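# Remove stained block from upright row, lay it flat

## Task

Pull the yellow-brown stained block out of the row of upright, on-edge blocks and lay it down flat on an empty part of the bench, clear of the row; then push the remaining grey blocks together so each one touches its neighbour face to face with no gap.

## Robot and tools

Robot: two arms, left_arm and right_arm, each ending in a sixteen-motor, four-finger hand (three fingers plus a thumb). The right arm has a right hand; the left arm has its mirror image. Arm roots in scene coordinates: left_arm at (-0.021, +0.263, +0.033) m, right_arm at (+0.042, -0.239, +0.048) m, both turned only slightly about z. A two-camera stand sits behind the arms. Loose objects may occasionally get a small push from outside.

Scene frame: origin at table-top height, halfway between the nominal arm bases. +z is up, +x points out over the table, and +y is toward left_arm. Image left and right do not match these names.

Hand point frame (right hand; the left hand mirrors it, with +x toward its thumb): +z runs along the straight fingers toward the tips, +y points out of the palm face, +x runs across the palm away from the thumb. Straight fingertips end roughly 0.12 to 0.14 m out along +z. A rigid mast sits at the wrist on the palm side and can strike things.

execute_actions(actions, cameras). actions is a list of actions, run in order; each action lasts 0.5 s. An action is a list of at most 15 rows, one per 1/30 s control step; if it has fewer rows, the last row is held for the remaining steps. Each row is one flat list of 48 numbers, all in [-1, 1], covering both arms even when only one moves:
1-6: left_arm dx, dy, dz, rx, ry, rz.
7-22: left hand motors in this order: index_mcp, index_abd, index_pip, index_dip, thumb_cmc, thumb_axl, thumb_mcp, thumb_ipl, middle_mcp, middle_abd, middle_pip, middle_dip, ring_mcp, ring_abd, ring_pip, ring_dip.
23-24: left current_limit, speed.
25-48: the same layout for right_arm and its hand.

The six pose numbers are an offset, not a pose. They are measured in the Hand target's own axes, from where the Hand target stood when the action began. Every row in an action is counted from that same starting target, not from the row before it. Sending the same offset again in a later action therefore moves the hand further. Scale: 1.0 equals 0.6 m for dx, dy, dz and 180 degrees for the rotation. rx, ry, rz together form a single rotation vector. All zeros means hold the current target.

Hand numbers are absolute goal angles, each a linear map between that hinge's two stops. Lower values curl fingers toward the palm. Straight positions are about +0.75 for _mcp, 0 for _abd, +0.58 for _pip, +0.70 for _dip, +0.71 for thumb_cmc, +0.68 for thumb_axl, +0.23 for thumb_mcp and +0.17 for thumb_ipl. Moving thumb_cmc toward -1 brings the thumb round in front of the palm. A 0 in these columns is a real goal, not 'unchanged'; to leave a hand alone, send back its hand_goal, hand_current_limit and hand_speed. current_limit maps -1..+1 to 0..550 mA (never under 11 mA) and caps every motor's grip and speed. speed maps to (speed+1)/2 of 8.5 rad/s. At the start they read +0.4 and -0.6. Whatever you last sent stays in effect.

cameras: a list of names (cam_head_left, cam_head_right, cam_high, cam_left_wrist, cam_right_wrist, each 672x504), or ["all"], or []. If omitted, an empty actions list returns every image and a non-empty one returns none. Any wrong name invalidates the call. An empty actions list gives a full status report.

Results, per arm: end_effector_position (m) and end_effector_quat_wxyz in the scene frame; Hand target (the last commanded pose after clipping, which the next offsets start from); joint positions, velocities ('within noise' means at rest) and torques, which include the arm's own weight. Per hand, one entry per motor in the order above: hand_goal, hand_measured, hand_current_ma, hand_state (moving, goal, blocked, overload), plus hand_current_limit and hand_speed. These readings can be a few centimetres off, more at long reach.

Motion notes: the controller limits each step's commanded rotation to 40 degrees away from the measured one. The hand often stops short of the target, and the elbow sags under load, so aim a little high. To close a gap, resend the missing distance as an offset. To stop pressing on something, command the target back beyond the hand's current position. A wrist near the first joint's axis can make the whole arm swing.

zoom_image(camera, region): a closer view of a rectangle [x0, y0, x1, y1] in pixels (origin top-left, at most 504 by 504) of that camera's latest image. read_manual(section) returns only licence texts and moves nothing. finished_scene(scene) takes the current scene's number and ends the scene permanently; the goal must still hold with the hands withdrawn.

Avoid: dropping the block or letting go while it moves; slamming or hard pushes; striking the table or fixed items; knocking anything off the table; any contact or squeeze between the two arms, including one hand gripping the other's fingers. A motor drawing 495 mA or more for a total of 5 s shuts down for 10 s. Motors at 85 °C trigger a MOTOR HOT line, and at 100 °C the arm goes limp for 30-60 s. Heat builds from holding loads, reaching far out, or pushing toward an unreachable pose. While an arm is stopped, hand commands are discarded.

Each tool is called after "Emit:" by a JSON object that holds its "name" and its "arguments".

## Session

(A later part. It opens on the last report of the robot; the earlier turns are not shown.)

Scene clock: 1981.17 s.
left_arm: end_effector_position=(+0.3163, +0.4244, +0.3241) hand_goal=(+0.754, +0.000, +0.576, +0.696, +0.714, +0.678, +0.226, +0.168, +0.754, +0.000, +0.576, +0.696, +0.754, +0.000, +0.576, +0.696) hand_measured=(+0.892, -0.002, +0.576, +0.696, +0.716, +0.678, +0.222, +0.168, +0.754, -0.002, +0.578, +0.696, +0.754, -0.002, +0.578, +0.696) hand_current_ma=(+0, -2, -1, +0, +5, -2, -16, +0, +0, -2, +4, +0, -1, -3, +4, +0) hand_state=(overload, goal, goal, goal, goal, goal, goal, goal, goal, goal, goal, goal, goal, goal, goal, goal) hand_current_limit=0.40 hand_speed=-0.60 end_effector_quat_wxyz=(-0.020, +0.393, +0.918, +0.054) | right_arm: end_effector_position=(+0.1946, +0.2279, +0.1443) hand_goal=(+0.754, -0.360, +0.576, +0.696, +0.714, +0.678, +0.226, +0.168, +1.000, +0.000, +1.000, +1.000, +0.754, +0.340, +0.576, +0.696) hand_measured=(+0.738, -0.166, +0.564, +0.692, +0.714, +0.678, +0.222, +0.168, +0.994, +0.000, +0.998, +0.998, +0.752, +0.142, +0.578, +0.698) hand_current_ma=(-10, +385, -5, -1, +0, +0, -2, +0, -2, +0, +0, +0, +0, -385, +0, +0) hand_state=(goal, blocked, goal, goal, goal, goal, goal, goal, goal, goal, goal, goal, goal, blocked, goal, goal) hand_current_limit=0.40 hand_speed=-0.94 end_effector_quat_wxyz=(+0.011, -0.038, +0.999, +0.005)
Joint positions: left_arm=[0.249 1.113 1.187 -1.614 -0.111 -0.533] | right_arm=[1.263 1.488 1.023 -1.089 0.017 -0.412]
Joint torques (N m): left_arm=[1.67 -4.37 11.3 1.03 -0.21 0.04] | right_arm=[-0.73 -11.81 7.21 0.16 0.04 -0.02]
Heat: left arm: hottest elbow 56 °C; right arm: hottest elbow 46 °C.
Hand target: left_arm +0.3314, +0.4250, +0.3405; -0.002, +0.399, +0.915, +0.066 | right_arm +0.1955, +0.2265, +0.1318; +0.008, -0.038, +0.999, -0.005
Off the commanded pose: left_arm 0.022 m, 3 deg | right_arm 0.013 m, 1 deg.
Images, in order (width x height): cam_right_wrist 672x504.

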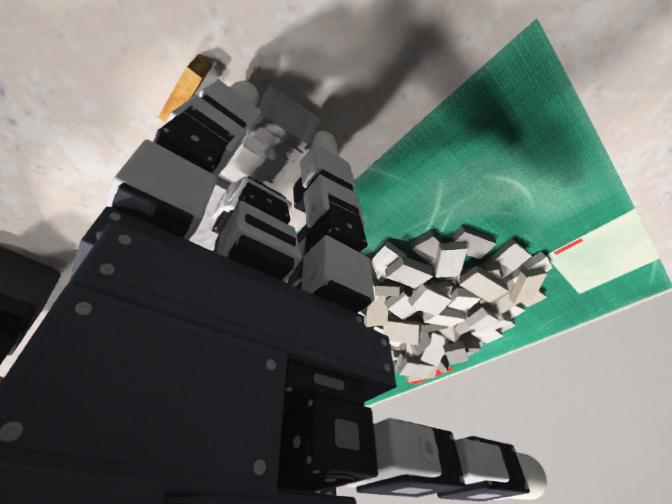

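Emit:
{"name": "execute_actions", "arguments": {"actions": [[[0,0,0,0,0,0,0.754,0,0.576,0.696,0.714,0.678,0.226,0.168,0.754,0,0.576,0.696,0.754,0,0.576,0.696,0.4,-0.6,0,0,0.006,0,0,0,0.754,-0.36,0.576,0.696,0.714,0.678,0.226,0.168,1,0,1,1,0.754,0.34,0.576,0.696,0.4,-0.94],[0,0,0,0,0,0,0.754,0,0.576,0.696,0.714,0.678,0.226,0.168,0.754,0,0.576,0.696,0.754,0,0.576,0.696,0.4,-0.6,0,0.001,0.012,0,0,0,0.754,-0.36,0.576,0.696,0.714,0.678,0.226,0.168,1,0,1,1,0.754,0.34,0.576,0.696,0.4,-0.94]]], "cameras": ["cam_right_wrist", "cam_left_wrist"]}}

Emit:
{"name": "zoom_image", "arguments": {"camera": "cam_right_wrist", "region": [220, 40, 340, 170]}}

Emit:
{"name": "zoom_image", "arguments": {"camera": "cam_left_wrist", "region": [500, 120, 600, 200]}}

Scene clock: 1993.53 s.
left_arm: end_effector_position=(+0.3163, +0.4244, +0.3241) hand_goal=(+0.754, +0.000, +0.576, +0.696, +0.714, +0.678, +0.226, +0.168, +0.754, +0.000, +0.576, +0.696, +0.754, +0.000, +0.576, +0.696) hand_measured=(+0.892, -0.002, +0.576, +0.696, +0.716, +0.678, +0.222, +0.168, +0.754, -0.002, +0.578, +0.696, +0.754, -0.002, +0.578, +0.696) hand_current_ma=(+0, -2, -1, +0, +5, -2, -16, +0, +0, -2, +4, +0, -1, -3, +4, +0) hand_state=(overload, goal, goal, goal, goal, goal, goal, goal, goal, goal, goal, goal, goal, goal, goal, goal) hand_current_limit=0.40 hand_speed=-0.60 end_effector_quat_wxyz=(-0.020, +0.393, +0.918, +0.054) | right_arm: end_effector_position=(+0.1946, +0.2282, +0.1401) hand_goal=(+0.754, -0.360, +0.576, +0.696, +0.714, +0.678, +0.226, +0.168, +1.000, +0.000, +1.000, +1.000, +0.754, +0.340, +0.576, +0.696) hand_measured=(+0.742, -0.166, +0.566, +0.692, +0.714, +0.678, +0.222, +0.168, +0.994, +0.000, +0.998, +0.998, +0.756, +0.142, +0.578, +0.698) hand_current_ma=(-7, +385, -4, -1, +0, +0, -2, +0, -2, +0, +0, +0, +1, -385, +0, +0) hand_state=(goal, blocked, goal, goal, goal, goal, goal, goal, goal, goal, goal, goal, goal, blocked, goal, goal) hand_current_limit=0.40 hand_speed=-0.94 end_effector_quat_wxyz=(+0.011, -0.038, +0.999, +0.006)
Joint positions: left_arm=[0.249 1.113 1.187 -1.614 -0.111 -0.533] | right_arm=[1.263 1.493 1.015 -1.074 0.017 -0.412]
Joint torques (N m): left_arm=[1.67 -4.37 11.3 1.03 -0.22 0.04] | right_arm=[-0.79 -11.4 7.05 0.35 0.05 -0.01]
Heat: left arm: hottest elbow 56 °C; right arm: hottest elbow 46 °C.
Hand target: left_arm +0.3314, +0.4250, +0.3405; -0.002, +0.399, +0.915, +0.066 | right_arm +0.1955, +0.2270, +0.1245; +0.007, -0.038, +0.999, -0.005
Off the commanded pose: left_arm 0.022 m, 3 deg | right_arm 0.016 m, 1 deg.
Images, in order (width x height): cam_left_wrist 672x504, cam_right_wrist 672x504.

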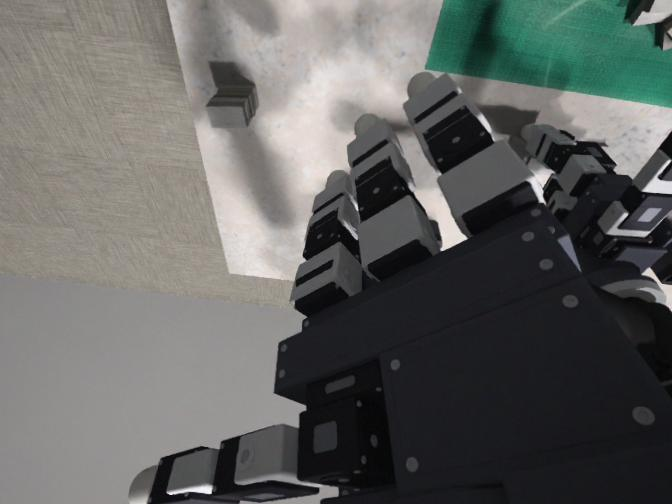

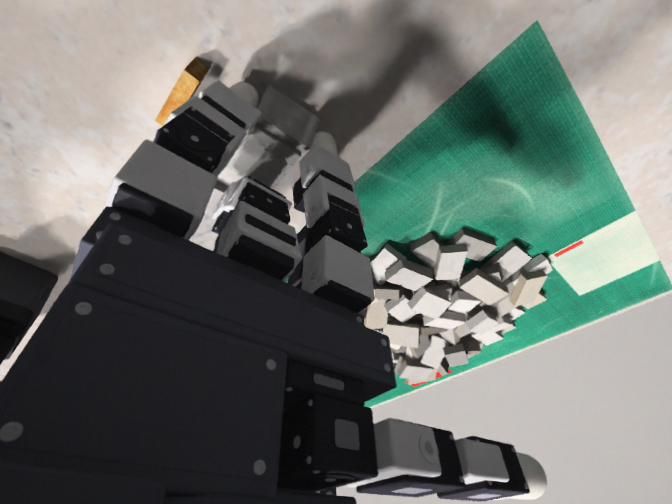

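Scaled by 3.877 from the camera's 672x504 image, which has a finer 960x720 frame.

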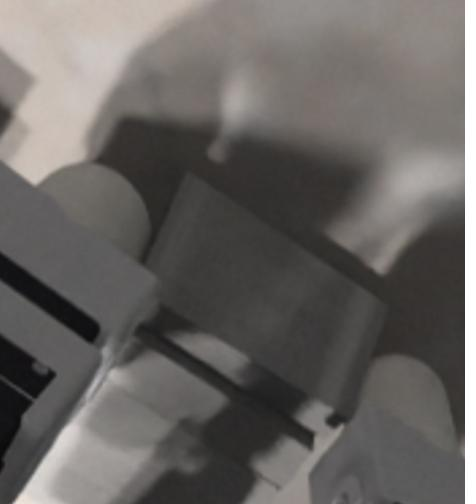

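Scaled by 5.040 from the camera's 672x504 image, which has a finer 960x720 frame.

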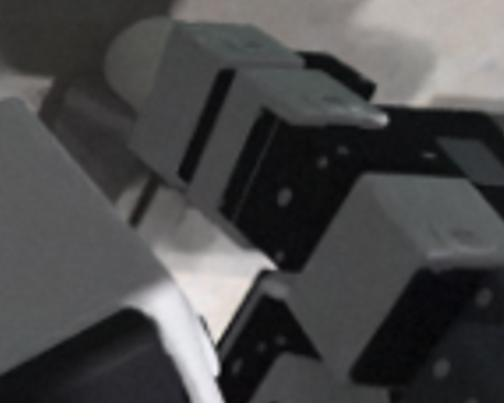

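Emit:
{"name": "execute_actions", "arguments": {"actions": [[[0,0,0,0,0,0,0.754,0,0.576,0.696,0.714,0.678,0.226,0.168,0.754,0,0.576,0.696,0.754,0,0.576,0.696,0.4,-0.6,0,-0.008,0.002,0,0,0,0.754,-0.36,0.576,0.696,0.714,0.678,0.226,0.168,1,0,1,1,0.754,0.34,0.576,0.696,0.4,-0.94],[0,0,0,0,0,0,0.754,0,0.576,0.696,0.714,0.678,0.226,0.168,0.754,0,0.576,0.696,0.754,0,0.576,0.696,0.4,-0.6,0,-0.016,0.004,0,0,0,0.754,-0.36,0.576,0.696,0.714,0.678,0.226,0.168,1,0,1,1,0.754,0.34,0.576,0.696,0.4,-0.94]]], "cameras": ["cam_right_wrist"]}}

Emit:
{"name": "zoom_image", "arguments": {"camera": "cam_right_wrist", "region": [220, 40, 340, 170]}}

Scene clock: 2007.53 s.
left_arm: end_effector_position=(+0.3163, +0.4244, +0.3241) hand_goal=(+0.754, +0.000, +0.576, +0.696, +0.714, +0.678, +0.226, +0.168, +0.754, +0.000, +0.576, +0.696, +0.754, +0.000, +0.576, +0.696) hand_measured=(+0.892, -0.002, +0.576, +0.696, +0.716, +0.678, +0.222, +0.168, +0.754, -0.002, +0.578, +0.696, +0.754, -0.002, +0.578, +0.696) hand_current_ma=(+0, -2, -1, +0, +5, -2, -16, +0, +0, -2, +4, +0, -1, -3, +4, +0) hand_state=(overload, goal, goal, goal, goal, goal, goal, goal, goal, goal, goal, goal, goal, goal, goal, goal) hand_current_limit=0.40 hand_speed=-0.60 end_effector_quat_wxyz=(-0.020, +0.393, +0.918, +0.054) | right_arm: end_effector_position=(+0.1939, +0.2267, +0.1396) hand_goal=(+0.754, -0.360, +0.576, +0.696, +0.714, +0.678, +0.226, +0.168, +1.000, +0.000, +1.000, +1.000, +0.754, +0.340, +0.576, +0.696) hand_measured=(+0.742, -0.166, +0.566, +0.692, +0.714, +0.678, +0.222, +0.168, +0.994, +0.000, +0.998, +0.998, +0.758, +0.142, +0.578, +0.698) hand_current_ma=(-6, +385, -4, -1, +0, +0, -2, +0, -2, +0, +0, +0, +1, -385, +0, +0) hand_state=(goal, blocked, goal, goal, goal, goal, goal, goal, goal, goal, goal, goal, goal, blocked, goal, goal) hand_current_limit=0.40 hand_speed=-0.94 end_effector_quat_wxyz=(+0.013, -0.039, +0.999, +0.009)
Joint positions: left_arm=[0.249 1.113 1.187 -1.614 -0.111 -0.533] | right_arm=[1.263 1.486 1.005 -1.064 0.017 -0.414]
Joint torques (N m): left_arm=[1.73 -4.37 11.28 1.05 -0.22 0.04] | right_arm=[-1.44 -12.4 5.79 0.36 0.04 -0.11]
Heat: left arm: hottest elbow 56 °C; right arm: hottest elbow 45 °C.
Hand target: left_arm +0.3314, +0.4250, +0.3405; -0.002, +0.399, +0.915, +0.066 | right_arm +0.1961, +0.2174, +0.1222; +0.007, -0.038, +0.999, -0.005
Off the commanded pose: left_arm 0.022 m, 3 deg | right_arm 0.020 m, 2 deg.
Images, in order (width x height): cam_right_wrist 672x504.

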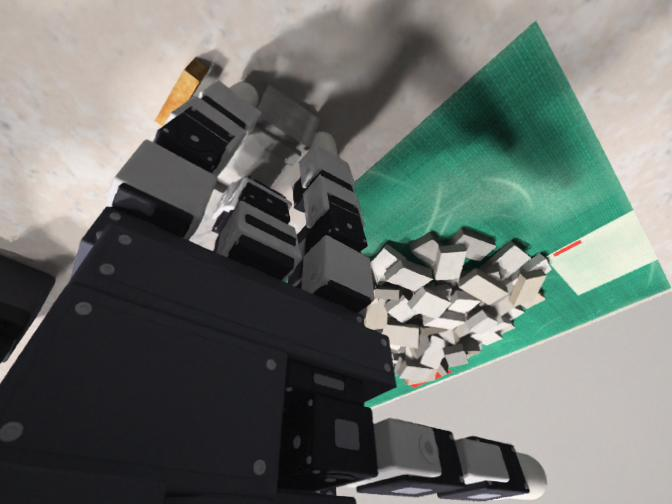

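Scaled by 3.877 from the camera's 672x504 image, which has a finer 960x720 frame.

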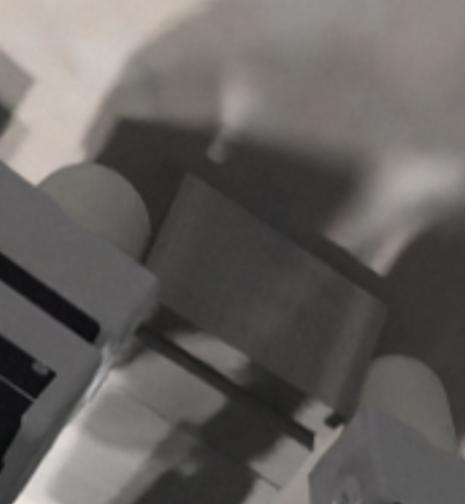

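Emit:
{"name": "execute_actions", "arguments": {"actions": [[[0,0,0,0,0,0,0.754,0,0.576,0.696,0.714,0.678,0.226,0.168,0.754,0,0.576,0.696,0.754,0,0.576,0.696,0.4,-0.6,0,-0.006,0.0,0,0,0,0.754,-0.36,0.576,0.696,0.714,0.678,0.226,0.168,1,0,1,1,0.754,0.34,0.576,0.696,0.4,-0.94],[0,0,0,0,0,0,0.754,0,0.576,0.696,0.714,0.678,0.226,0.168,0.754,0,0.576,0.696,0.754,0,0.576,0.696,0.4,-0.6,0,-0.012,0.0,0,0,0,0.754,-0.36,0.576,0.696,0.714,0.678,0.226,0.168,1,0,1,1,0.754,0.34,0.576,0.696,0.4,-0.94]]], "cameras": ["cam_right_wrist"]}}

Emit:
{"name": "zoom_image", "arguments": {"camera": "cam_right_wrist", "region": [220, 40, 340, 170]}}

Scene clock: 2015.30 s.
left_arm: end_effector_position=(+0.3163, +0.4244, +0.3241) hand_goal=(+0.754, +0.000, +0.576, +0.696, +0.714, +0.678, +0.226, +0.168, +0.754, +0.000, +0.576, +0.696, +0.754, +0.000, +0.576, +0.696) hand_measured=(+0.892, -0.002, +0.576, +0.696, +0.716, +0.678, +0.222, +0.168, +0.754, -0.002, +0.578, +0.696, +0.754, -0.002, +0.578, +0.696) hand_current_ma=(+0, -2, -1, +0, +5, -2, -16, +0, +0, -2, +4, +0, -1, -3, +4, +0) hand_state=(overload, goal, goal, goal, goal, goal, goal, goal, goal, goal, goal, goal, goal, goal, goal, goal) hand_current_limit=0.40 hand_speed=-0.60 end_effector_quat_wxyz=(-0.020, +0.393, +0.918, +0.054) | right_arm: end_effector_position=(+0.1940, +0.2223, +0.1399) hand_goal=(+0.754, -0.360, +0.576, +0.696, +0.714, +0.678, +0.226, +0.168, +1.000, +0.000, +1.000, +1.000, +0.754, +0.340, +0.576, +0.696) hand_measured=(+0.734, -0.166, +0.562, +0.692, +0.714, +0.678, +0.222, +0.168, +0.994, +0.000, +0.998, +0.998, +0.748, +0.142, +0.574, +0.696) hand_current_ma=(-15, +385, -7, -1, +0, +0, -2, +0, -2, +0, +0, +0, -2, -385, +0, +0) hand_state=(goal, blocked, goal, goal, goal, goal, goal, goal, goal, goal, goal, goal, goal, blocked, goal, goal) hand_current_limit=0.40 hand_speed=-0.94 end_effector_quat_wxyz=(+0.012, -0.040, +0.999, +0.013)
Joint positions: left_arm=[0.249 1.113 1.187 -1.614 -0.111 -0.533] | right_arm=[1.257 1.472 0.988 -1.054 0.014 -0.422]
Joint torques (N m): left_arm=[1.67 -4.37 11.29 1.06 -0.22 0.04] | right_arm=[-1.67 -12.22 5.71 0.06 0.16 -0.1]
Heat: left arm: hottest elbow 56 °C; right arm: hottest elbow 45 °C.
Hand target: left_arm +0.3314, +0.4250, +0.3405; -0.002, +0.399, +0.915, +0.066 | right_arm +0.1968, +0.2103, +0.1223; +0.007, -0.038, +0.999, -0.005
Off the commanded pose: left_arm 0.022 m, 3 deg | right_arm 0.021 m, 2 deg.
Images, in order (width x height): cam_right_wrist 672x504.

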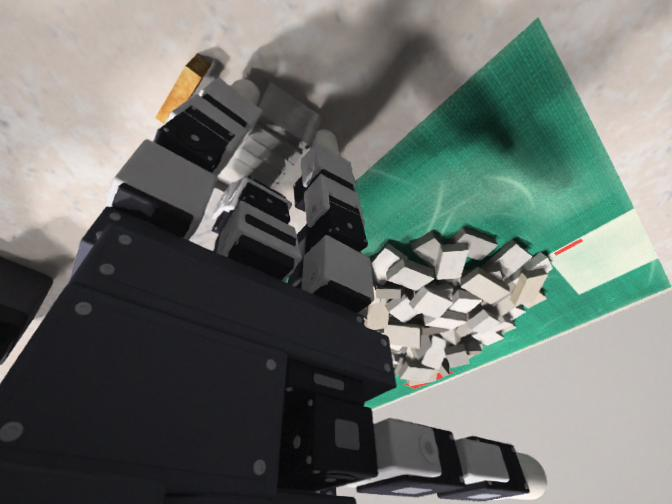

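Scaled by 3.877 from the camera's 672x504 image, which has a finer 960x720 frame.

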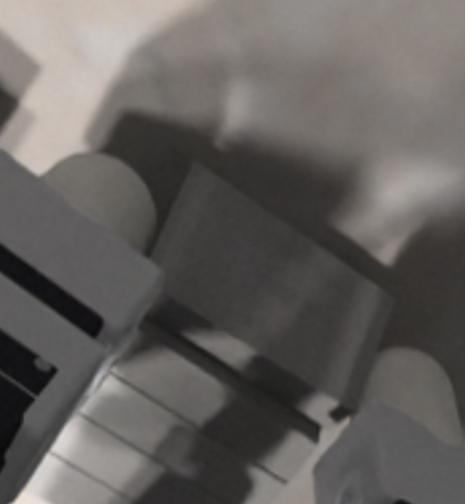

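Emit:
{"name": "zoom_image", "arguments": {"camera": "cam_right_wrist", "region": [235, 95, 325, 175]}}

Emit:
{"name": "execute_actions", "arguments": {"actions": [], "cameras": ["cam_left_wrist", "cam_high"]}}

Emit:
{"name": "zoom_image", "arguments": {"camera": "cam_left_wrist", "region": [505, 120, 565, 180]}}

Emit:
{"name": "zoom_image", "arguments": {"camera": "cam_high", "region": [450, 250, 530, 320]}}

Scaled by 5.600 from the camera's 672x504 image, which has a finer 960x720 frame.

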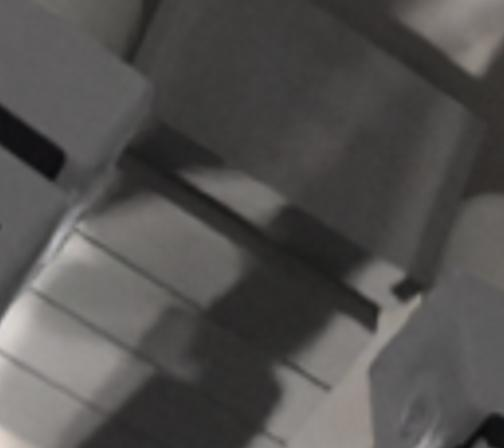

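Scene clock: 2023.47 s.
left_arm: end_effector_position=(+0.3163, +0.4244, +0.3241) hand_goal=(+0.754, +0.000, +0.576, +0.696, +0.714, +0.678, +0.226, +0.168, +0.754, +0.000, +0.576, +0.696, +0.754, +0.000, +0.576, +0.696) hand_measured=(+0.892, -0.002, +0.576, +0.696, +0.716, +0.678, +0.222, +0.168, +0.754, -0.002, +0.578, +0.696, +0.754, -0.002, +0.578, +0.696) hand_current_ma=(+0, -2, -1, +0, +5, -2, -16, +0, +0, -2, +4, +0, -1, -3, +4, +0) hand_state=(overload, goal, goal, goal, goal, goal, goal, goal, goal, goal, goal, goal, goal, goal, goal, goal) hand_current_limit=0.40 hand_speed=-0.60 end_effector_quat_wxyz=(-0.020, +0.393, +0.918, +0.054) | right_arm: end_effector_position=(+0.1940, +0.2223, +0.1399) hand_goal=(+0.754, -0.360, +0.576, +0.696, +0.714, +0.678, +0.226, +0.168, +1.000, +0.000, +1.000, +1.000, +0.754, +0.340, +0.576, +0.696) hand_measured=(+0.734, -0.166, +0.562, +0.692, +0.714, +0.678, +0.222, +0.168, +0.994, +0.000, +0.998, +0.998, +0.748, +0.142, +0.574, +0.696) hand_current_ma=(-15, +385, -7, -1, +0, +0, -2, +0, -2, +0, +0, +0, -2, -385, +0, +0) hand_state=(goal, blocked, goal, goal, goal, goal, goal, goal, goal, goal, goal, goal, goal, blocked, goal, goal) hand_current_limit=0.40 hand_speed=-0.94 end_effector_quat_wxyz=(+0.012, -0.040, +0.999, +0.013)
Joint positions: left_arm=[0.249 1.113 1.187 -1.614 -0.111 -0.533] | right_arm=[1.257 1.472 0.988 -1.054 0.014 -0.422]
Joint velocities: within noise
Joint torques (N m): left_arm=[1.79 -4.42 11.3 1.05 -0.22 0.04] | right_arm=[-1.67 -12.16 5.72 0.08 0.16 -0.1]
Heat: left arm: hottest elbow 56 °C; right arm: hottest elbow 44 °C.
Hand target: left_arm +0.3314, +0.4250, +0.3405; -0.002, +0.399, +0.915, +0.066 | right_arm +0.1968, +0.2103, +0.1223; +0.007, -0.038, +0.999, -0.005
Off the commanded pose: left_arm 0.022 m, 3 deg | right_arm 0.021 m, 2 deg.
Images, in order (width x height): cam_high 672x504, cam_left_wrist 672x504.

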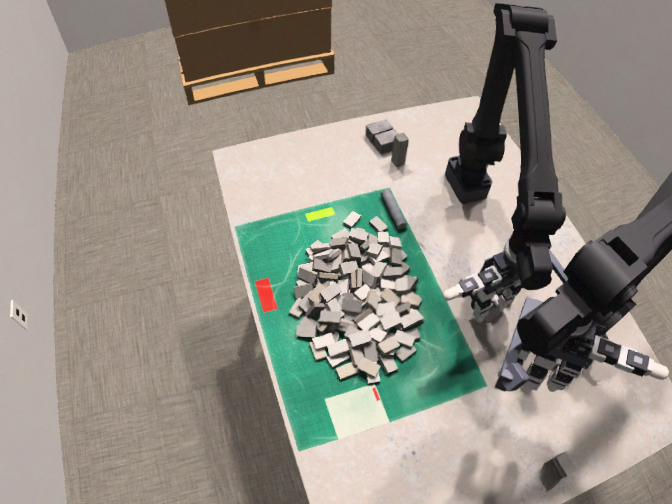

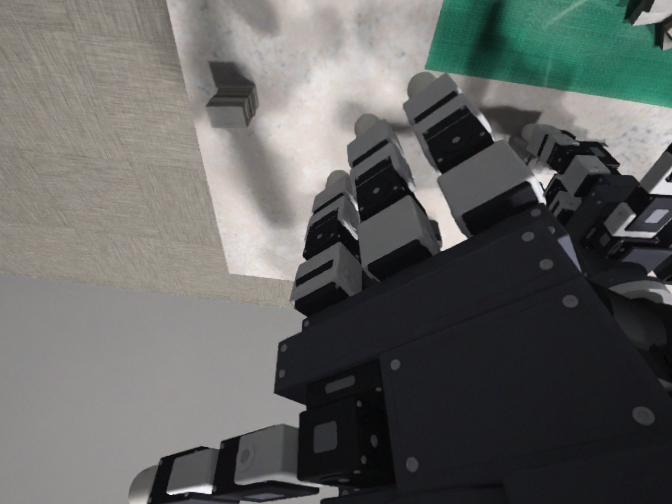

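Scaled by 8.400 from the camera's 672x504 image, which has a finer 960x720 frame.

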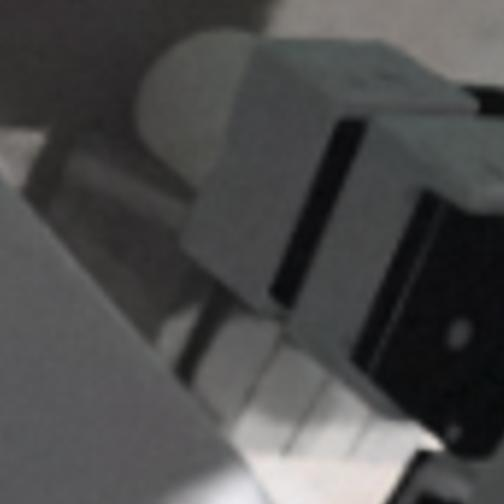

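Scaled by 6.300 from the camera's 672x504 image, which has a finer 960x720 frame.

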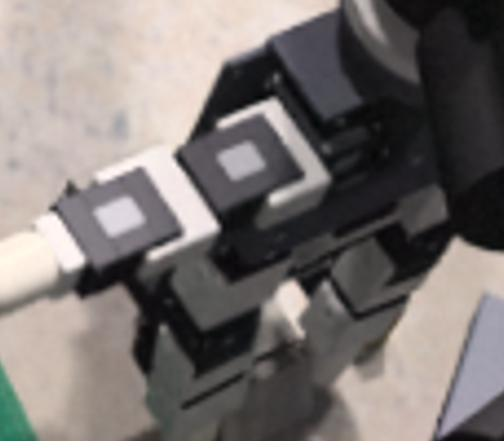

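Emit:
{"name": "execute_actions", "arguments": {"actions": [[[0,0,0,0,0,0,0.754,0,0.576,0.696,0.714,0.678,0.226,0.168,0.754,0,0.576,0.696,0.754,0,0.576,0.696,0.4,-0.6,0,0.0,0.006,0,0,0,0.754,-0.36,0.576,0.696,0.714,0.678,0.226,0.168,1,0,1,1,0.754,0.34,0.576,0.696,0.4,-0.94],[0,0,0,0,0,0,0.754,0,0.576,0.696,0.714,0.678,0.226,0.168,0.754,0,0.576,0.696,0.754,0,0.576,0.696,0.4,-0.6,0,0.0,0.01,0,0,0,0.754,-0.36,0.576,0.696,0.714,0.678,0.226,0.168,1,0,1,1,0.754,0.34,0.576,0.696,0.4,-0.94]],[[0,0,0,0,0,0,0.754,0,0.576,0.696,0.714,0.678,0.226,0.168,0.754,0,0.576,0.696,0.754,0,0.576,0.696,0.4,-0.6,-0.003,0.02,0.0,0,0,0,0.754,-0.36,0.576,0.696,0.714,0.678,0.226,0.168,1,0,1,1,0.754,0.34,0.576,0.696,0.4,-0.94],[0,0,0,0,0,0,0.754,0,0.576,0.696,0.714,0.678,0.226,0.168,0.754,0,0.576,0.696,0.754,0,0.576,0.696,0.4,-0.6,-0.003,0.045,0.0,0,0,0,0.754,-0.36,0.576,0.696,0.714,0.678,0.226,0.168,1,0,1,1,0.754,0.34,0.576,0.696,0.4,-0.94]]], "cameras": ["cam_right_wrist"]}}

Emit:
{"name": "zoom_image", "arguments": {"camera": "cam_right_wrist", "region": [220, 60, 340, 180]}}

Scene clock: 2051.17 s.
left_arm: end_effector_position=(+0.3163, +0.4244, +0.3241) hand_goal=(+0.754, +0.000, +0.576, +0.696, +0.714, +0.678, +0.226, +0.168, +0.754, +0.000, +0.576, +0.696, +0.754, +0.000, +0.576, +0.696) hand_measured=(+0.892, -0.002, +0.576, +0.696, +0.716, +0.678, +0.222, +0.168, +0.754, -0.002, +0.578, +0.696, +0.754, -0.002, +0.578, +0.696) hand_current_ma=(+0, -2, -1, +0, +5, -2, -16, +0, +0, -2, +4, +0, -1, -3, +4, +0) hand_state=(overload, goal, goal, goal, goal, goal, goal, goal, goal, goal, goal, goal, goal, goal, goal, goal) hand_current_limit=0.40 hand_speed=-0.60 end_effector_quat_wxyz=(-0.020, +0.393, +0.918, +0.054) | right_arm: end_effector_position=(+0.1941, +0.2329, +0.1378) hand_goal=(+0.754, -0.360, +0.576, +0.696, +0.714, +0.678, +0.226, +0.168, +1.000, +0.000, +1.000, +1.000, +0.754, +0.340, +0.576, +0.696) hand_measured=(+0.768, -0.172, +0.586, +0.700, +0.714, +0.678, +0.222, +0.168, +0.994, +0.000, +0.998, +0.998, +0.784, +0.142, +0.594, +0.704) hand_current_ma=(+7, +385, +4, +1, +0, +0, -2, +0, -2, +0, +0, +0, +28, -385, +11, +3) hand_state=(goal, blocked, goal, goal, goal, goal, goal, goal, goal, goal, goal, goal, blocked, blocked, goal, goal) hand_current_limit=0.40 hand_speed=-0.94 end_effector_quat_wxyz=(+0.011, -0.042, +0.999, +0.014)
Joint positions: left_arm=[0.249 1.113 1.187 -1.614 -0.111 -0.533] | right_arm=[1.263 1.499 1.011 -1.047 0.01 -0.419]
Joint torques (N m): left_arm=[1.67 -4.37 11.29 1.02 -0.22 0.04] | right_arm=[-0.26 -8.82 8.55 0.12 0.31 0.12]
Heat: left arm: hottest elbow 56 °C; right arm: hottest elbow 44 °C.
Hand target: left_arm +0.3314, +0.4250, +0.3405; -0.002, +0.399, +0.915, +0.066 | right_arm +0.1965, +0.2373, +0.1161; +0.007, -0.038, +0.999, -0.005
Off the commanded pose: left_arm 0.022 m, 3 deg | right_arm 0.022 m, 2 deg.
Images, in order (width x height): cam_right_wrist 672x504.

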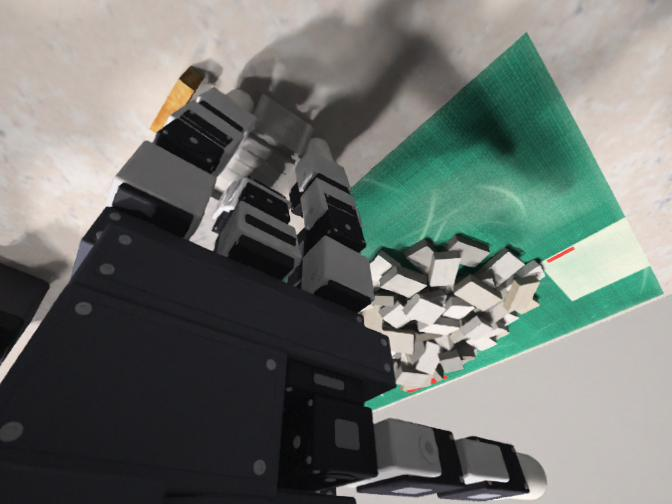

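Scaled by 4.200 from the camera's 672x504 image, which has a finer 960x720 frame.

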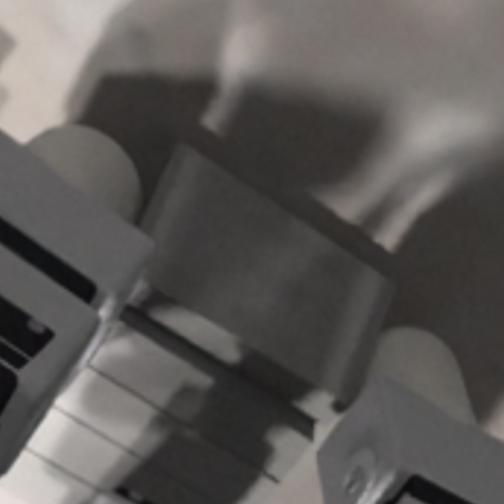

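Emit:
{"name": "zoom_image", "arguments": {"camera": "cam_right_wrist", "region": [235, 85, 320, 165]}}

Emit:
{"name": "execute_actions", "arguments": {"actions": [], "cameras": ["cam_left_wrist"]}}

Emit:
{"name": "zoom_image", "arguments": {"camera": "cam_left_wrist", "region": [500, 120, 560, 180]}}

Scaled by 5.929 from the camera's 672x504 image, which has a finer 960x720 frame.

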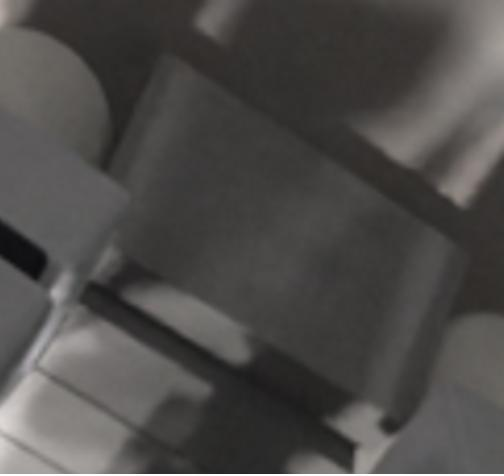

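Scene clock: 2075.60 s.
left_arm: end_effector_position=(+0.3163, +0.4244, +0.3241) hand_goal=(+0.754, +0.000, +0.576, +0.696, +0.714, +0.678, +0.226, +0.168, +0.754, +0.000, +0.576, +0.696, +0.754, +0.000, +0.576, +0.696) hand_measured=(+0.892, -0.002, +0.576, +0.696, +0.716, +0.678, +0.222, +0.168, +0.754, -0.002, +0.578, +0.696, +0.754, -0.002, +0.578, +0.696) hand_current_ma=(+0, -2, -1, +0, +5, -2, -16, +0, +0, -2, +4, +0, -1, -3, +4, +0) hand_state=(overload, goal, goal, goal, goal, goal, goal, goal, goal, goal, goal, goal, goal, goal, goal, goal) hand_current_limit=0.40 hand_speed=-0.60 end_effector_quat_wxyz=(-0.020, +0.393, +0.918, +0.054) | right_arm: end_effector_position=(+0.1941, +0.2329, +0.1378) hand_goal=(+0.754, -0.360, +0.576, +0.696, +0.714, +0.678, +0.226, +0.168, +1.000, +0.000, +1.000, +1.000, +0.754, +0.340, +0.576, +0.696) hand_measured=(+0.768, -0.172, +0.586, +0.700, +0.714, +0.678, +0.222, +0.168, +0.994, +0.000, +0.998, +0.998, +0.784, +0.142, +0.594, +0.704) hand_current_ma=(+7, +385, +4, +1, +0, +0, -2, +0, -2, +0, +0, +0, +28, -385, +11, +3) hand_state=(goal, blocked, goal, goal, goal, goal, goal, goal, goal, goal, goal, goal, blocked, blocked, goal, goal) hand_current_limit=0.40 hand_speed=-0.94 end_effector_quat_wxyz=(+0.011, -0.042, +0.999, +0.014)
Joint positions: left_arm=[0.249 1.113 1.187 -1.614 -0.111 -0.533] | right_arm=[1.263 1.499 1.011 -1.047 0.01 -0.419]
Joint velocities: within noise
Joint torques (N m): left_arm=[1.61 -4.42 11.29 1.05 -0.22 0.04] | right_arm=[-0.32 -8.82 8.62 0.16 0.3 0.12]
Heat: left arm: hottest elbow 56 °C; right arm: hottest elbow 44 °C.
Hand target: left_arm +0.3314, +0.4250, +0.3405; -0.002, +0.399, +0.915, +0.066 | right_arm +0.1965, +0.2373, +0.1161; +0.007, -0.038, +0.999, -0.005
Off the commanded pose: left_arm 0.022 m, 3 deg | right_arm 0.022 m, 2 deg.
Images, in order (width x height): cam_left_wrist 672x504.

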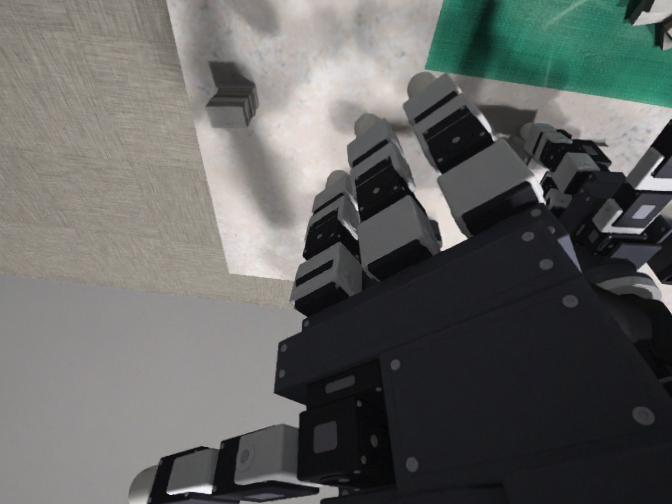

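Scaled by 8.400 from the camera's 672x504 image, which has a finer 960x720 frame.

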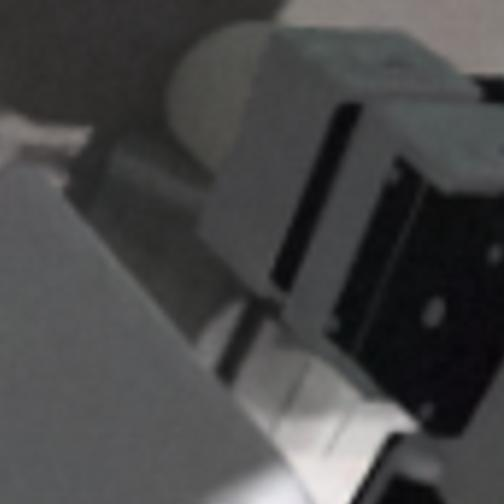

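Emit:
{"name": "execute_actions", "arguments": {"actions": [[[0,0,0,0,0,0,0.754,0,0.576,0.696,0.714,0.678,0.226,0.168,0.754,0,0.576,0.696,0.754,0,0.576,0.696,0.4,-0.6,0,0.0,-0.015,0,0,0,0.754,-0.36,0.576,0.696,0.714,0.678,0.226,0.168,1,0,1,1,0.754,0.34,0.576,0.696,0.4,-0.94],[0,0,0,0,0,0,0.754,0,0.576,0.696,0.714,0.678,0.226,0.168,0.754,0,0.576,0.696,0.754,0,0.576,0.696,0.4,-0.6,0,0.0,-0.03,0,0,0,0.754,-0.36,0.576,0.696,0.714,0.678,0.226,0.168,1,0,1,1,0.754,0.34,0.576,0.696,0.4,-0.94]],[[0,0,0,0,0,0,0.754,0,0.576,0.696,0.714,0.678,0.226,0.168,0.754,0,0.576,0.696,0.754,0,0.576,0.696,0.4,-0.6,-0.003,0.01,0.0,0,0,0,0.754,-0.36,0.576,0.696,0.714,0.678,0.226,0.168,1,0,1,1,0.754,0.34,0.576,0.696,0.4,-0.94],[0,0,0,0,0,0,0.754,0,0.576,0.696,0.714,0.678,0.226,0.168,0.754,0,0.576,0.696,0.754,0,0.576,0.696,0.4,-0.6,-0.003,0.02,0.0,0,0,0,0.754,-0.36,0.576,0.696,0.714,0.678,0.226,0.168,1,0,1,1,0.754,0.34,0.576,0.696,0.4,-0.94]]], "cameras": ["cam_right_wrist"]}}

Emit:
{"name": "zoom_image", "arguments": {"camera": "cam_right_wrist", "region": [235, 65, 335, 165]}}

Scene clock: 2109.67 s.
left_arm: end_effector_position=(+0.3163, +0.4244, +0.3241) hand_goal=(+0.754, +0.000, +0.576, +0.696, +0.714, +0.678, +0.226, +0.168, +0.754, +0.000, +0.576, +0.696, +0.754, +0.000, +0.576, +0.696) hand_measured=(+0.892, -0.002, +0.576, +0.696, +0.716, +0.678, +0.222, +0.168, +0.754, -0.002, +0.578, +0.696, +0.754, -0.002, +0.578, +0.696) hand_current_ma=(+0, -2, -1, +0, +5, -2, -16, +0, +0, -2, +4, +0, -1, -3, +4, +0) hand_state=(overload, goal, goal, goal, goal, goal, goal, goal, goal, goal, goal, goal, goal, goal, goal, goal) hand_current_limit=0.40 hand_speed=-0.60 end_effector_quat_wxyz=(-0.020, +0.393, +0.918, +0.054) | right_arm: end_effector_position=(+0.1951, +0.2368, +0.1368) hand_goal=(+0.754, -0.360, +0.576, +0.696, +0.714, +0.678, +0.226, +0.168, +1.000, +0.000, +1.000, +1.000, +0.754, +0.340, +0.576, +0.696) hand_measured=(+0.760, -0.172, +0.582, +0.698, +0.714, +0.678, +0.222, +0.168, +0.994, +0.000, +0.998, +0.998, +0.776, +0.142, +0.590, +0.702) hand_current_ma=(+2, +385, +1, +0, +0, +0, -2, +0, -2, +0, +0, +0, +18, -385, +7, +2) hand_state=(goal, blocked, goal, goal, goal, goal, goal, goal, goal, goal, goal, goal, blocked, blocked, goal, goal) hand_current_limit=0.40 hand_speed=-0.94 end_effector_quat_wxyz=(+0.007, -0.040, +0.999, -0.003)
Joint positions: left_arm=[0.249 1.113 1.187 -1.614 -0.111 -0.533] | right_arm=[1.267 1.528 1.05 -1.094 0.015 -0.411]
Joint torques (N m): left_arm=[1.67 -4.31 11.3 1.06 -0.23 0.04] | right_arm=[-0.03 -11.46 10.18 -0.2 0.12 0.12]
Heat: left arm: hottest elbow 56 °C; right arm: hottest elbow 44 °C.
Hand target: left_arm +0.3314, +0.4250, +0.3405; -0.002, +0.399, +0.915, +0.066 | right_arm +0.1971, +0.2495, +0.1339; +0.007, -0.038, +0.999, -0.005
Off the commanded pose: left_arm 0.022 m, 3 deg | right_arm 0.013 m, 0 deg.
Images, in order (width x height): cam_right_wrist 672x504.

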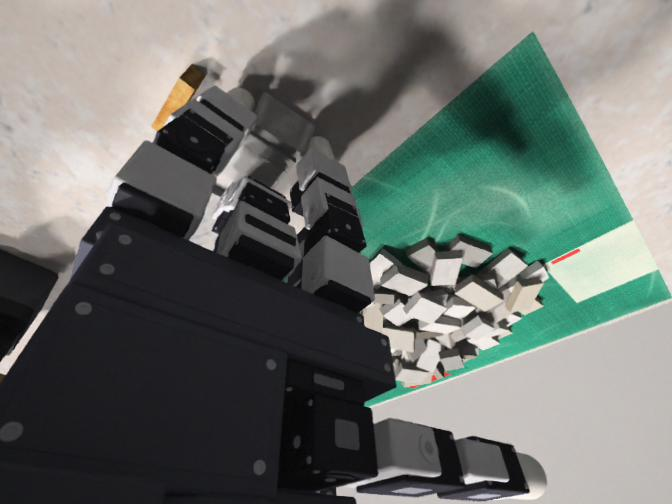

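Scaled by 5.040 from the camera's 672x504 image, which has a finer 960x720 frame.

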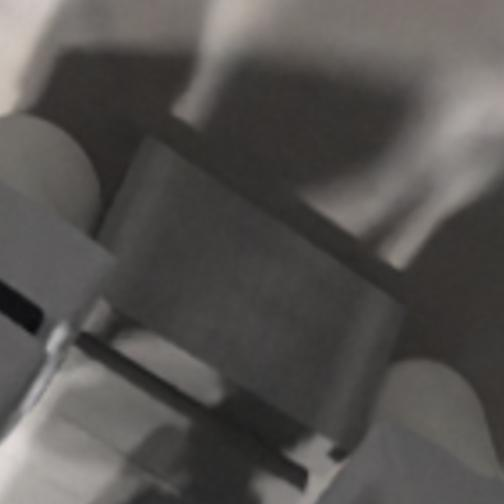

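Emit:
{"name": "execute_actions", "arguments": {"actions": [[[0,0,0,0,0,0,0.754,0,0.576,0.696,0.714,0.678,0.226,0.168,0.754,0,0.576,0.696,0.754,0,0.576,0.696,0.4,-0.6,-0.002,0.01,0.001,0,0,0,0.754,-0.36,0.576,0.696,0.714,0.678,0.226,0.168,1,0,1,1,0.754,0.34,0.576,0.696,0.4,-0.94],[0,0,0,0,0,0,0.754,0,0.576,0.696,0.714,0.678,0.226,0.168,0.754,0,0.576,0.696,0.754,0,0.576,0.696,0.4,-0.6,-0.003,0.022,0.003,0,0,0,0.754,-0.36,0.576,0.696,0.714,0.678,0.226,0.168,1,0,1,1,0.754,0.34,0.576,0.696,0.4,-0.94]]], "cameras": ["cam_right_wrist", "cam_left_wrist"]}}

Emit:
{"name": "zoom_image", "arguments": {"camera": "cam_right_wrist", "region": [220, 65, 340, 185]}}

Emit:
{"name": "zoom_image", "arguments": {"camera": "cam_left_wrist", "region": [500, 120, 580, 190]}}

Scene clock: 2130.37 s.
left_arm: end_effector_position=(+0.3163, +0.4244, +0.3241) hand_goal=(+0.754, +0.000, +0.576, +0.696, +0.714, +0.678, +0.226, +0.168, +0.754, +0.000, +0.576, +0.696, +0.754, +0.000, +0.576, +0.696) hand_measured=(+0.892, -0.002, +0.576, +0.696, +0.716, +0.678, +0.222, +0.168, +0.754, -0.002, +0.578, +0.696, +0.754, -0.002, +0.578, +0.696) hand_current_ma=(+0, -2, -1, +0, +5, -2, -16, +0, +0, -2, +4, +0, -1, -3, +4, +0) hand_state=(overload, goal, goal, goal, goal, goal, goal, goal, goal, goal, goal, goal, goal, goal, goal, goal) hand_current_limit=0.40 hand_speed=-0.60 end_effector_quat_wxyz=(-0.020, +0.393, +0.918, +0.054) | right_arm: end_effector_position=(+0.1946, +0.2485, +0.1358) hand_goal=(+0.754, -0.360, +0.576, +0.696, +0.714, +0.678, +0.226, +0.168, +1.000, +0.000, +1.000, +1.000, +0.754, +0.340, +0.576, +0.696) hand_measured=(+0.770, -0.172, +0.588, +0.702, +0.714, +0.678, +0.222, +0.168, +0.994, +0.000, +0.998, +0.998, +0.790, +0.142, +0.600, +0.708) hand_current_ma=(+10, +385, +6, +1, +0, +0, -2, +0, -2, +0, +0, +0, +41, -385, +18, +6) hand_state=(goal, blocked, goal, goal, goal, goal, goal, goal, goal, goal, goal, goal, blocked, blocked, blocked, goal) hand_current_limit=0.40 hand_speed=-0.94 end_effector_quat_wxyz=(+0.005, -0.040, +0.999, -0.006)
Joint positions: left_arm=[0.249 1.113 1.187 -1.614 -0.111 -0.533] | right_arm=[1.277 1.559 1.085 -1.104 0.014 -0.403]
Joint torques (N m): left_arm=[1.73 -4.37 11.34 1.03 -0.22 0.05] | right_arm=[-0.09 -11.69 10.15 0.09 0.14 0.13]
Heat: left arm: hottest elbow 56 °C; right arm: hottest elbow 45 °C.
Hand target: left_arm +0.3314, +0.4250, +0.3405; -0.002, +0.399, +0.915, +0.066 | right_arm +0.1980, +0.2628, +0.1320; +0.007, -0.038, +0.999, -0.005
Off the commanded pose: left_arm 0.022 m, 3 deg | right_arm 0.015 m, 0 deg.
Images, in order (width x height): cam_left_wrist 672x504, cam_right_wrist 672x504.

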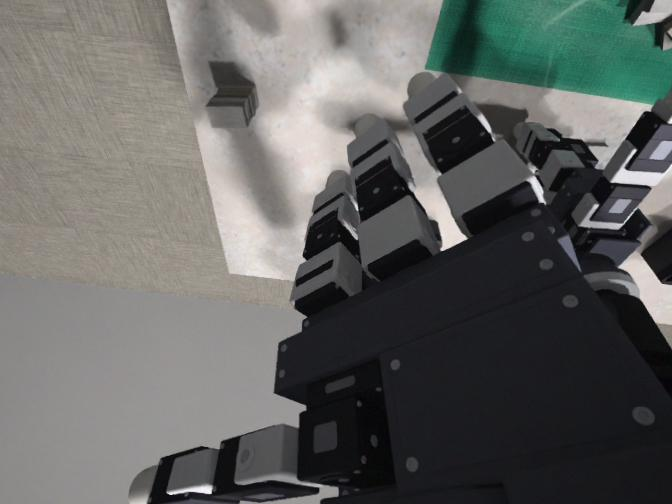

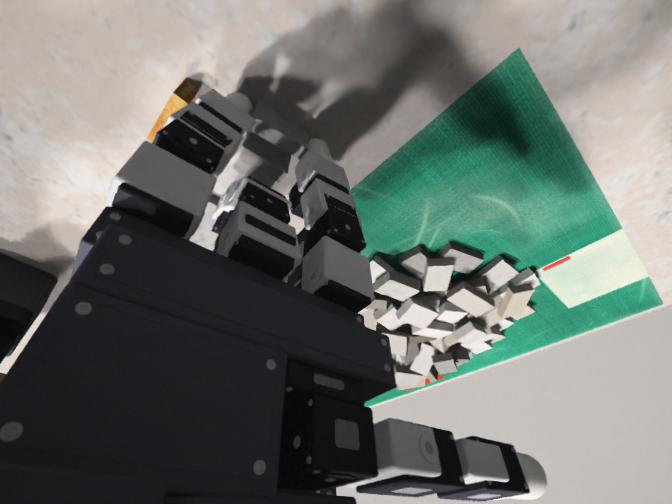

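Scaled by 4.200 from the camera's 672x504 image, which has a finer 960x720 frame.

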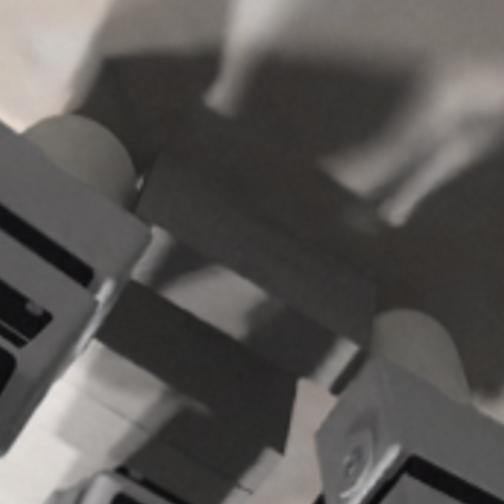

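Scaled by 6.300 from the camera's 672x504 image, which has a finer 960x720 frame.

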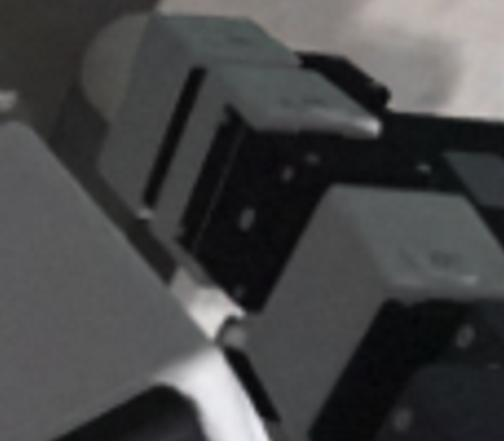

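Emit:
{"name": "execute_actions", "arguments": {"actions": [[[0,0,0,0,0,0,0.754,0,0.576,0.696,0.714,0.678,0.226,0.168,0.754,0,0.576,0.696,0.754,0,0.576,0.696,0.4,-0.6,0,0.0,0.005,0,0,0,0.760,-0.36,0.58,0.698,0.714,0.678,0.226,0.168,1,0,1,1,0.780,0.34,0.594,0.704,0.4,-0.94],[0,0,0,0,0,0,0.754,0,0.576,0.696,0.714,0.678,0.226,0.168,0.754,0,0.576,0.696,0.754,0,0.576,0.696,0.4,-0.6,0,0.004,0.01,0,0,0,0.760,-0.36,0.58,0.698,0.714,0.678,0.226,0.168,1,0,1,1,0.780,0.34,0.594,0.704,0.4,-0.94]]], "cameras": ["cam_right_wrist"]}}

Emit:
{"name": "zoom_image", "arguments": {"camera": "cam_right_wrist", "region": [225, 75, 325, 175]}}

Scene clock: 2157.13 s.
left_arm: end_effector_position=(+0.3163, +0.4244, +0.3241) hand_goal=(+0.754, +0.000, +0.576, +0.696, +0.714, +0.678, +0.226, +0.168, +0.754, +0.000, +0.576, +0.696, +0.754, +0.000, +0.576, +0.696) hand_measured=(+0.892, -0.002, +0.576, +0.696, +0.716, +0.678, +0.222, +0.168, +0.754, -0.002, +0.578, +0.696, +0.754, -0.002, +0.578, +0.696) hand_current_ma=(+0, -2, -1, +0, +5, -2, -16, +0, +0, -2, +4, +0, -1, -3, +4, +0) hand_state=(overload, goal, goal, goal, goal, goal, goal, goal, goal, goal, goal, goal, goal, goal, goal, goal) hand_current_limit=0.40 hand_speed=-0.60 end_effector_quat_wxyz=(-0.020, +0.393, +0.918, +0.054) | right_arm: end_effector_position=(+0.1947, +0.2494, +0.1353) hand_goal=(+0.760, -0.360, +0.580, +0.698, +0.714, +0.678, +0.226, +0.168, +1.000, +0.000, +1.000, +1.000, +0.780, +0.340, +0.594, +0.704) hand_measured=(+0.774, -0.172, +0.592, +0.702, +0.714, +0.678, +0.222, +0.168, +0.994, +0.000, +0.998, +0.998, +0.796, +0.142, +0.606, +0.712) hand_current_ma=(+9, +385, +5, +1, +0, +0, -2, +0, -2, +0, +0, +0, +11, -385, +6, +3) hand_state=(goal, blocked, goal, goal, goal, goal, goal, goal, goal, goal, goal, goal, goal, blocked, goal, goal) hand_current_limit=0.40 hand_speed=-0.94 end_effector_quat_wxyz=(+0.005, -0.039, +0.999, -0.006)
Joint positions: left_arm=[0.249 1.113 1.187 -1.614 -0.111 -0.533] | right_arm=[1.278 1.562 1.087 -1.104 0.014 -0.399]
Joint torques (N m): left_arm=[1.73 -4.42 11.29 1.03 -0.22 0.04] | right_arm=[-0.09 -10.99 9.77 0.62 0.14 0.09]
Heat: left arm: hottest elbow 56 °C; right arm: hottest elbow 47 °C.
Hand target: left_arm +0.3314, +0.4250, +0.3405; -0.002, +0.399, +0.915, +0.066 | right_arm +0.1978, +0.2652, +0.1261; +0.008, -0.038, +0.999, -0.005
Off the commanded pose: left_arm 0.022 m, 3 deg | right_arm 0.019 m, 0 deg.
Images, in order (width x height): cam_right_wrist 672x504.

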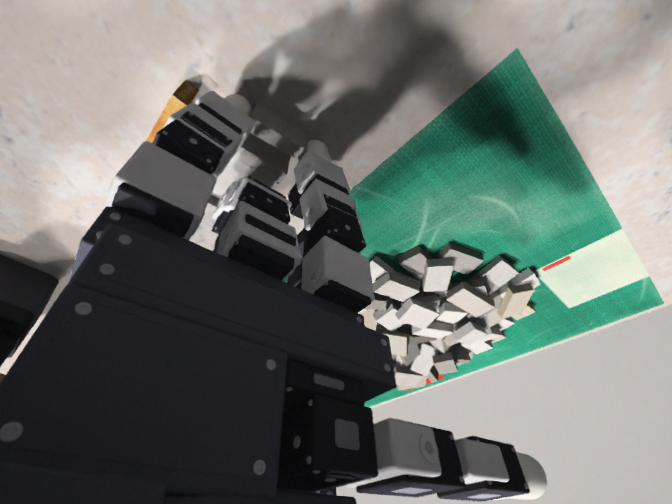

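Scaled by 5.040 from the camera's 672x504 image, which has a finer 960x720 frame.

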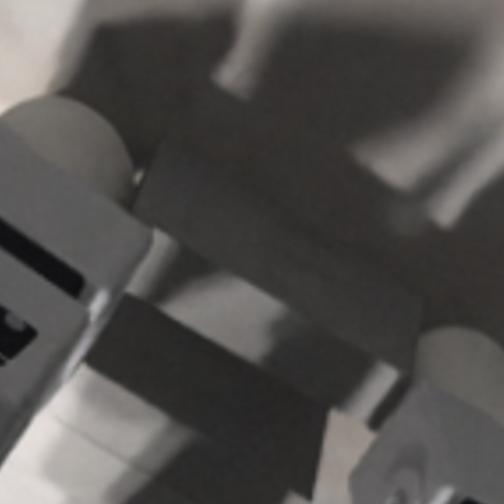

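Emit:
{"name": "execute_actions", "arguments": {"actions": [[[0,0,0,0,0,0,0.754,0,0.576,0.696,0.714,0.678,0.226,0.168,0.754,0,0.576,0.696,0.754,0,0.576,0.696,0.4,-0.6,0,0,0,0,0,0,0.774,-0.2,0.592,0.702,0.714,0.678,0.226,0.168,1,0,1,1,0.796,0.17,0.606,0.712,0.4,-0.95]],[[0,0,0,0,0,0,0.754,0,0.576,0.696,0.714,0.678,0.226,0.168,0.754,0,0.576,0.696,0.754,0,0.576,0.696,0.4,-0.6,0,0,0,0,0,0,0.774,-0.05,0.592,0.702,0.714,0.678,0.226,0.168,1,0,1,1,0.796,0.03,0.606,0.712,0.4,-0.96]],[[0,0,0,0,0,0,0.754,0,0.576,0.696,0.714,0.678,0.226,0.168,0.754,0,0.576,0.696,0.754,0,0.576,0.696,0.4,-0.6,0,0,0,0,0,0,0.774,0.02,0.592,0.702,0.714,0.678,0.226,0.168,1,0,1,1,0.796,-0.03,0.606,0.712,0.4,-0.94]]], "cameras": ["cam_right_wrist"]}}

Emit:
{"name": "zoom_image", "arguments": {"camera": "cam_right_wrist", "region": [215, 65, 335, 185]}}

Scene clock: 2174.20 s.
left_arm: end_effector_position=(+0.3163, +0.4244, +0.3241) hand_goal=(+0.754, +0.000, +0.576, +0.696, +0.714, +0.678, +0.226, +0.168, +0.754, +0.000, +0.576, +0.696, +0.754, +0.000, +0.576, +0.696) hand_measured=(+0.892, -0.002, +0.576, +0.696, +0.716, +0.678, +0.222, +0.168, +0.754, -0.002, +0.578, +0.696, +0.754, -0.002, +0.578, +0.696) hand_current_ma=(+0, -2, -1, +0, +5, -2, -16, +0, +0, -2, +4, +0, -1, -3, +4, +0) hand_state=(overload, goal, goal, goal, goal, goal, goal, goal, goal, goal, goal, goal, goal, goal, goal, goal) hand_current_limit=0.40 hand_speed=-0.60 end_effector_quat_wxyz=(-0.020, +0.393, +0.918, +0.054) | right_arm: end_effector_position=(+0.1906, +0.2533, +0.1337) hand_goal=(+0.774, +0.020, +0.592, +0.702, +0.714, +0.678, +0.226, +0.168, +1.000, +0.000, +1.000, +1.000, +0.796, -0.030, +0.606, +0.712) hand_measured=(+0.792, -0.110, +0.606, +0.708, +0.714, +0.678, +0.222, +0.168, +0.994, +0.000, +0.998, +0.998, +0.796, -0.026, +0.608, +0.714) hand_current_ma=(+11, -258, +7, +1, +0, +0, -2, +0, -2, +0, +0, +0, +0, +1, +0, +0) hand_state=(goal, blocked, goal, goal, goal, goal, goal, goal, goal, goal, goal, goal, goal, goal, goal, goal) hand_current_limit=0.40 hand_speed=-0.94 end_effector_quat_wxyz=(+0.003, -0.043, +0.999, -0.005)
Joint positions: left_arm=[0.249 1.113 1.187 -1.614 -0.111 -0.533] | right_arm=[1.286 1.569 1.091 -1.1 0.009 -0.399]
Joint torques (N m): left_arm=[1.55 -4.37 11.32 1.03 -0.22 0.04] | right_arm=[-0.79 -11.63 9.5 0.46 0.32 0.09]
Heat: left arm: hottest elbow 56 °C; right arm: hottest elbow 48 °C.
Hand target: left_arm +0.3314, +0.4250, +0.3405; -0.002, +0.399, +0.915, +0.066 | right_arm +0.1978, +0.2652, +0.1260; +0.007, -0.038, +0.999, -0.005
Off the commanded pose: left_arm 0.022 m, 3 deg | right_arm 0.016 m, 1 deg.
Images, in order (width x height): cam_right_wrist 672x504.

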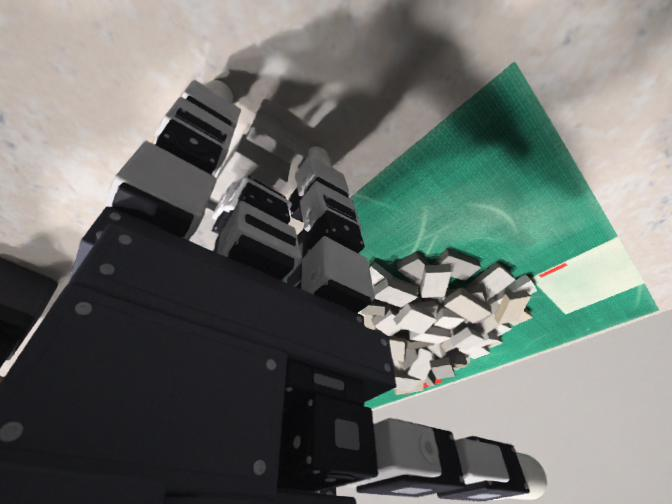

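Scaled by 4.200 from the camera's 672x504 image, which has a finer 960x720 frame.

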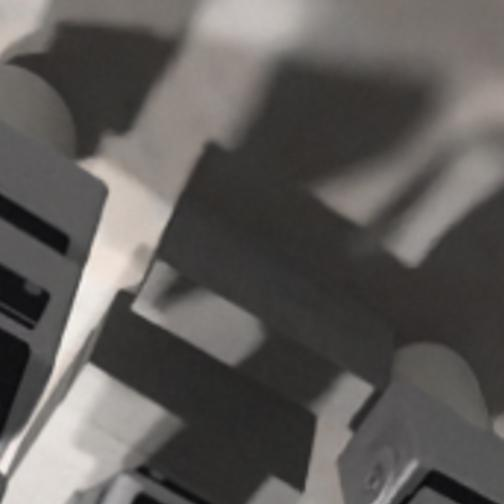

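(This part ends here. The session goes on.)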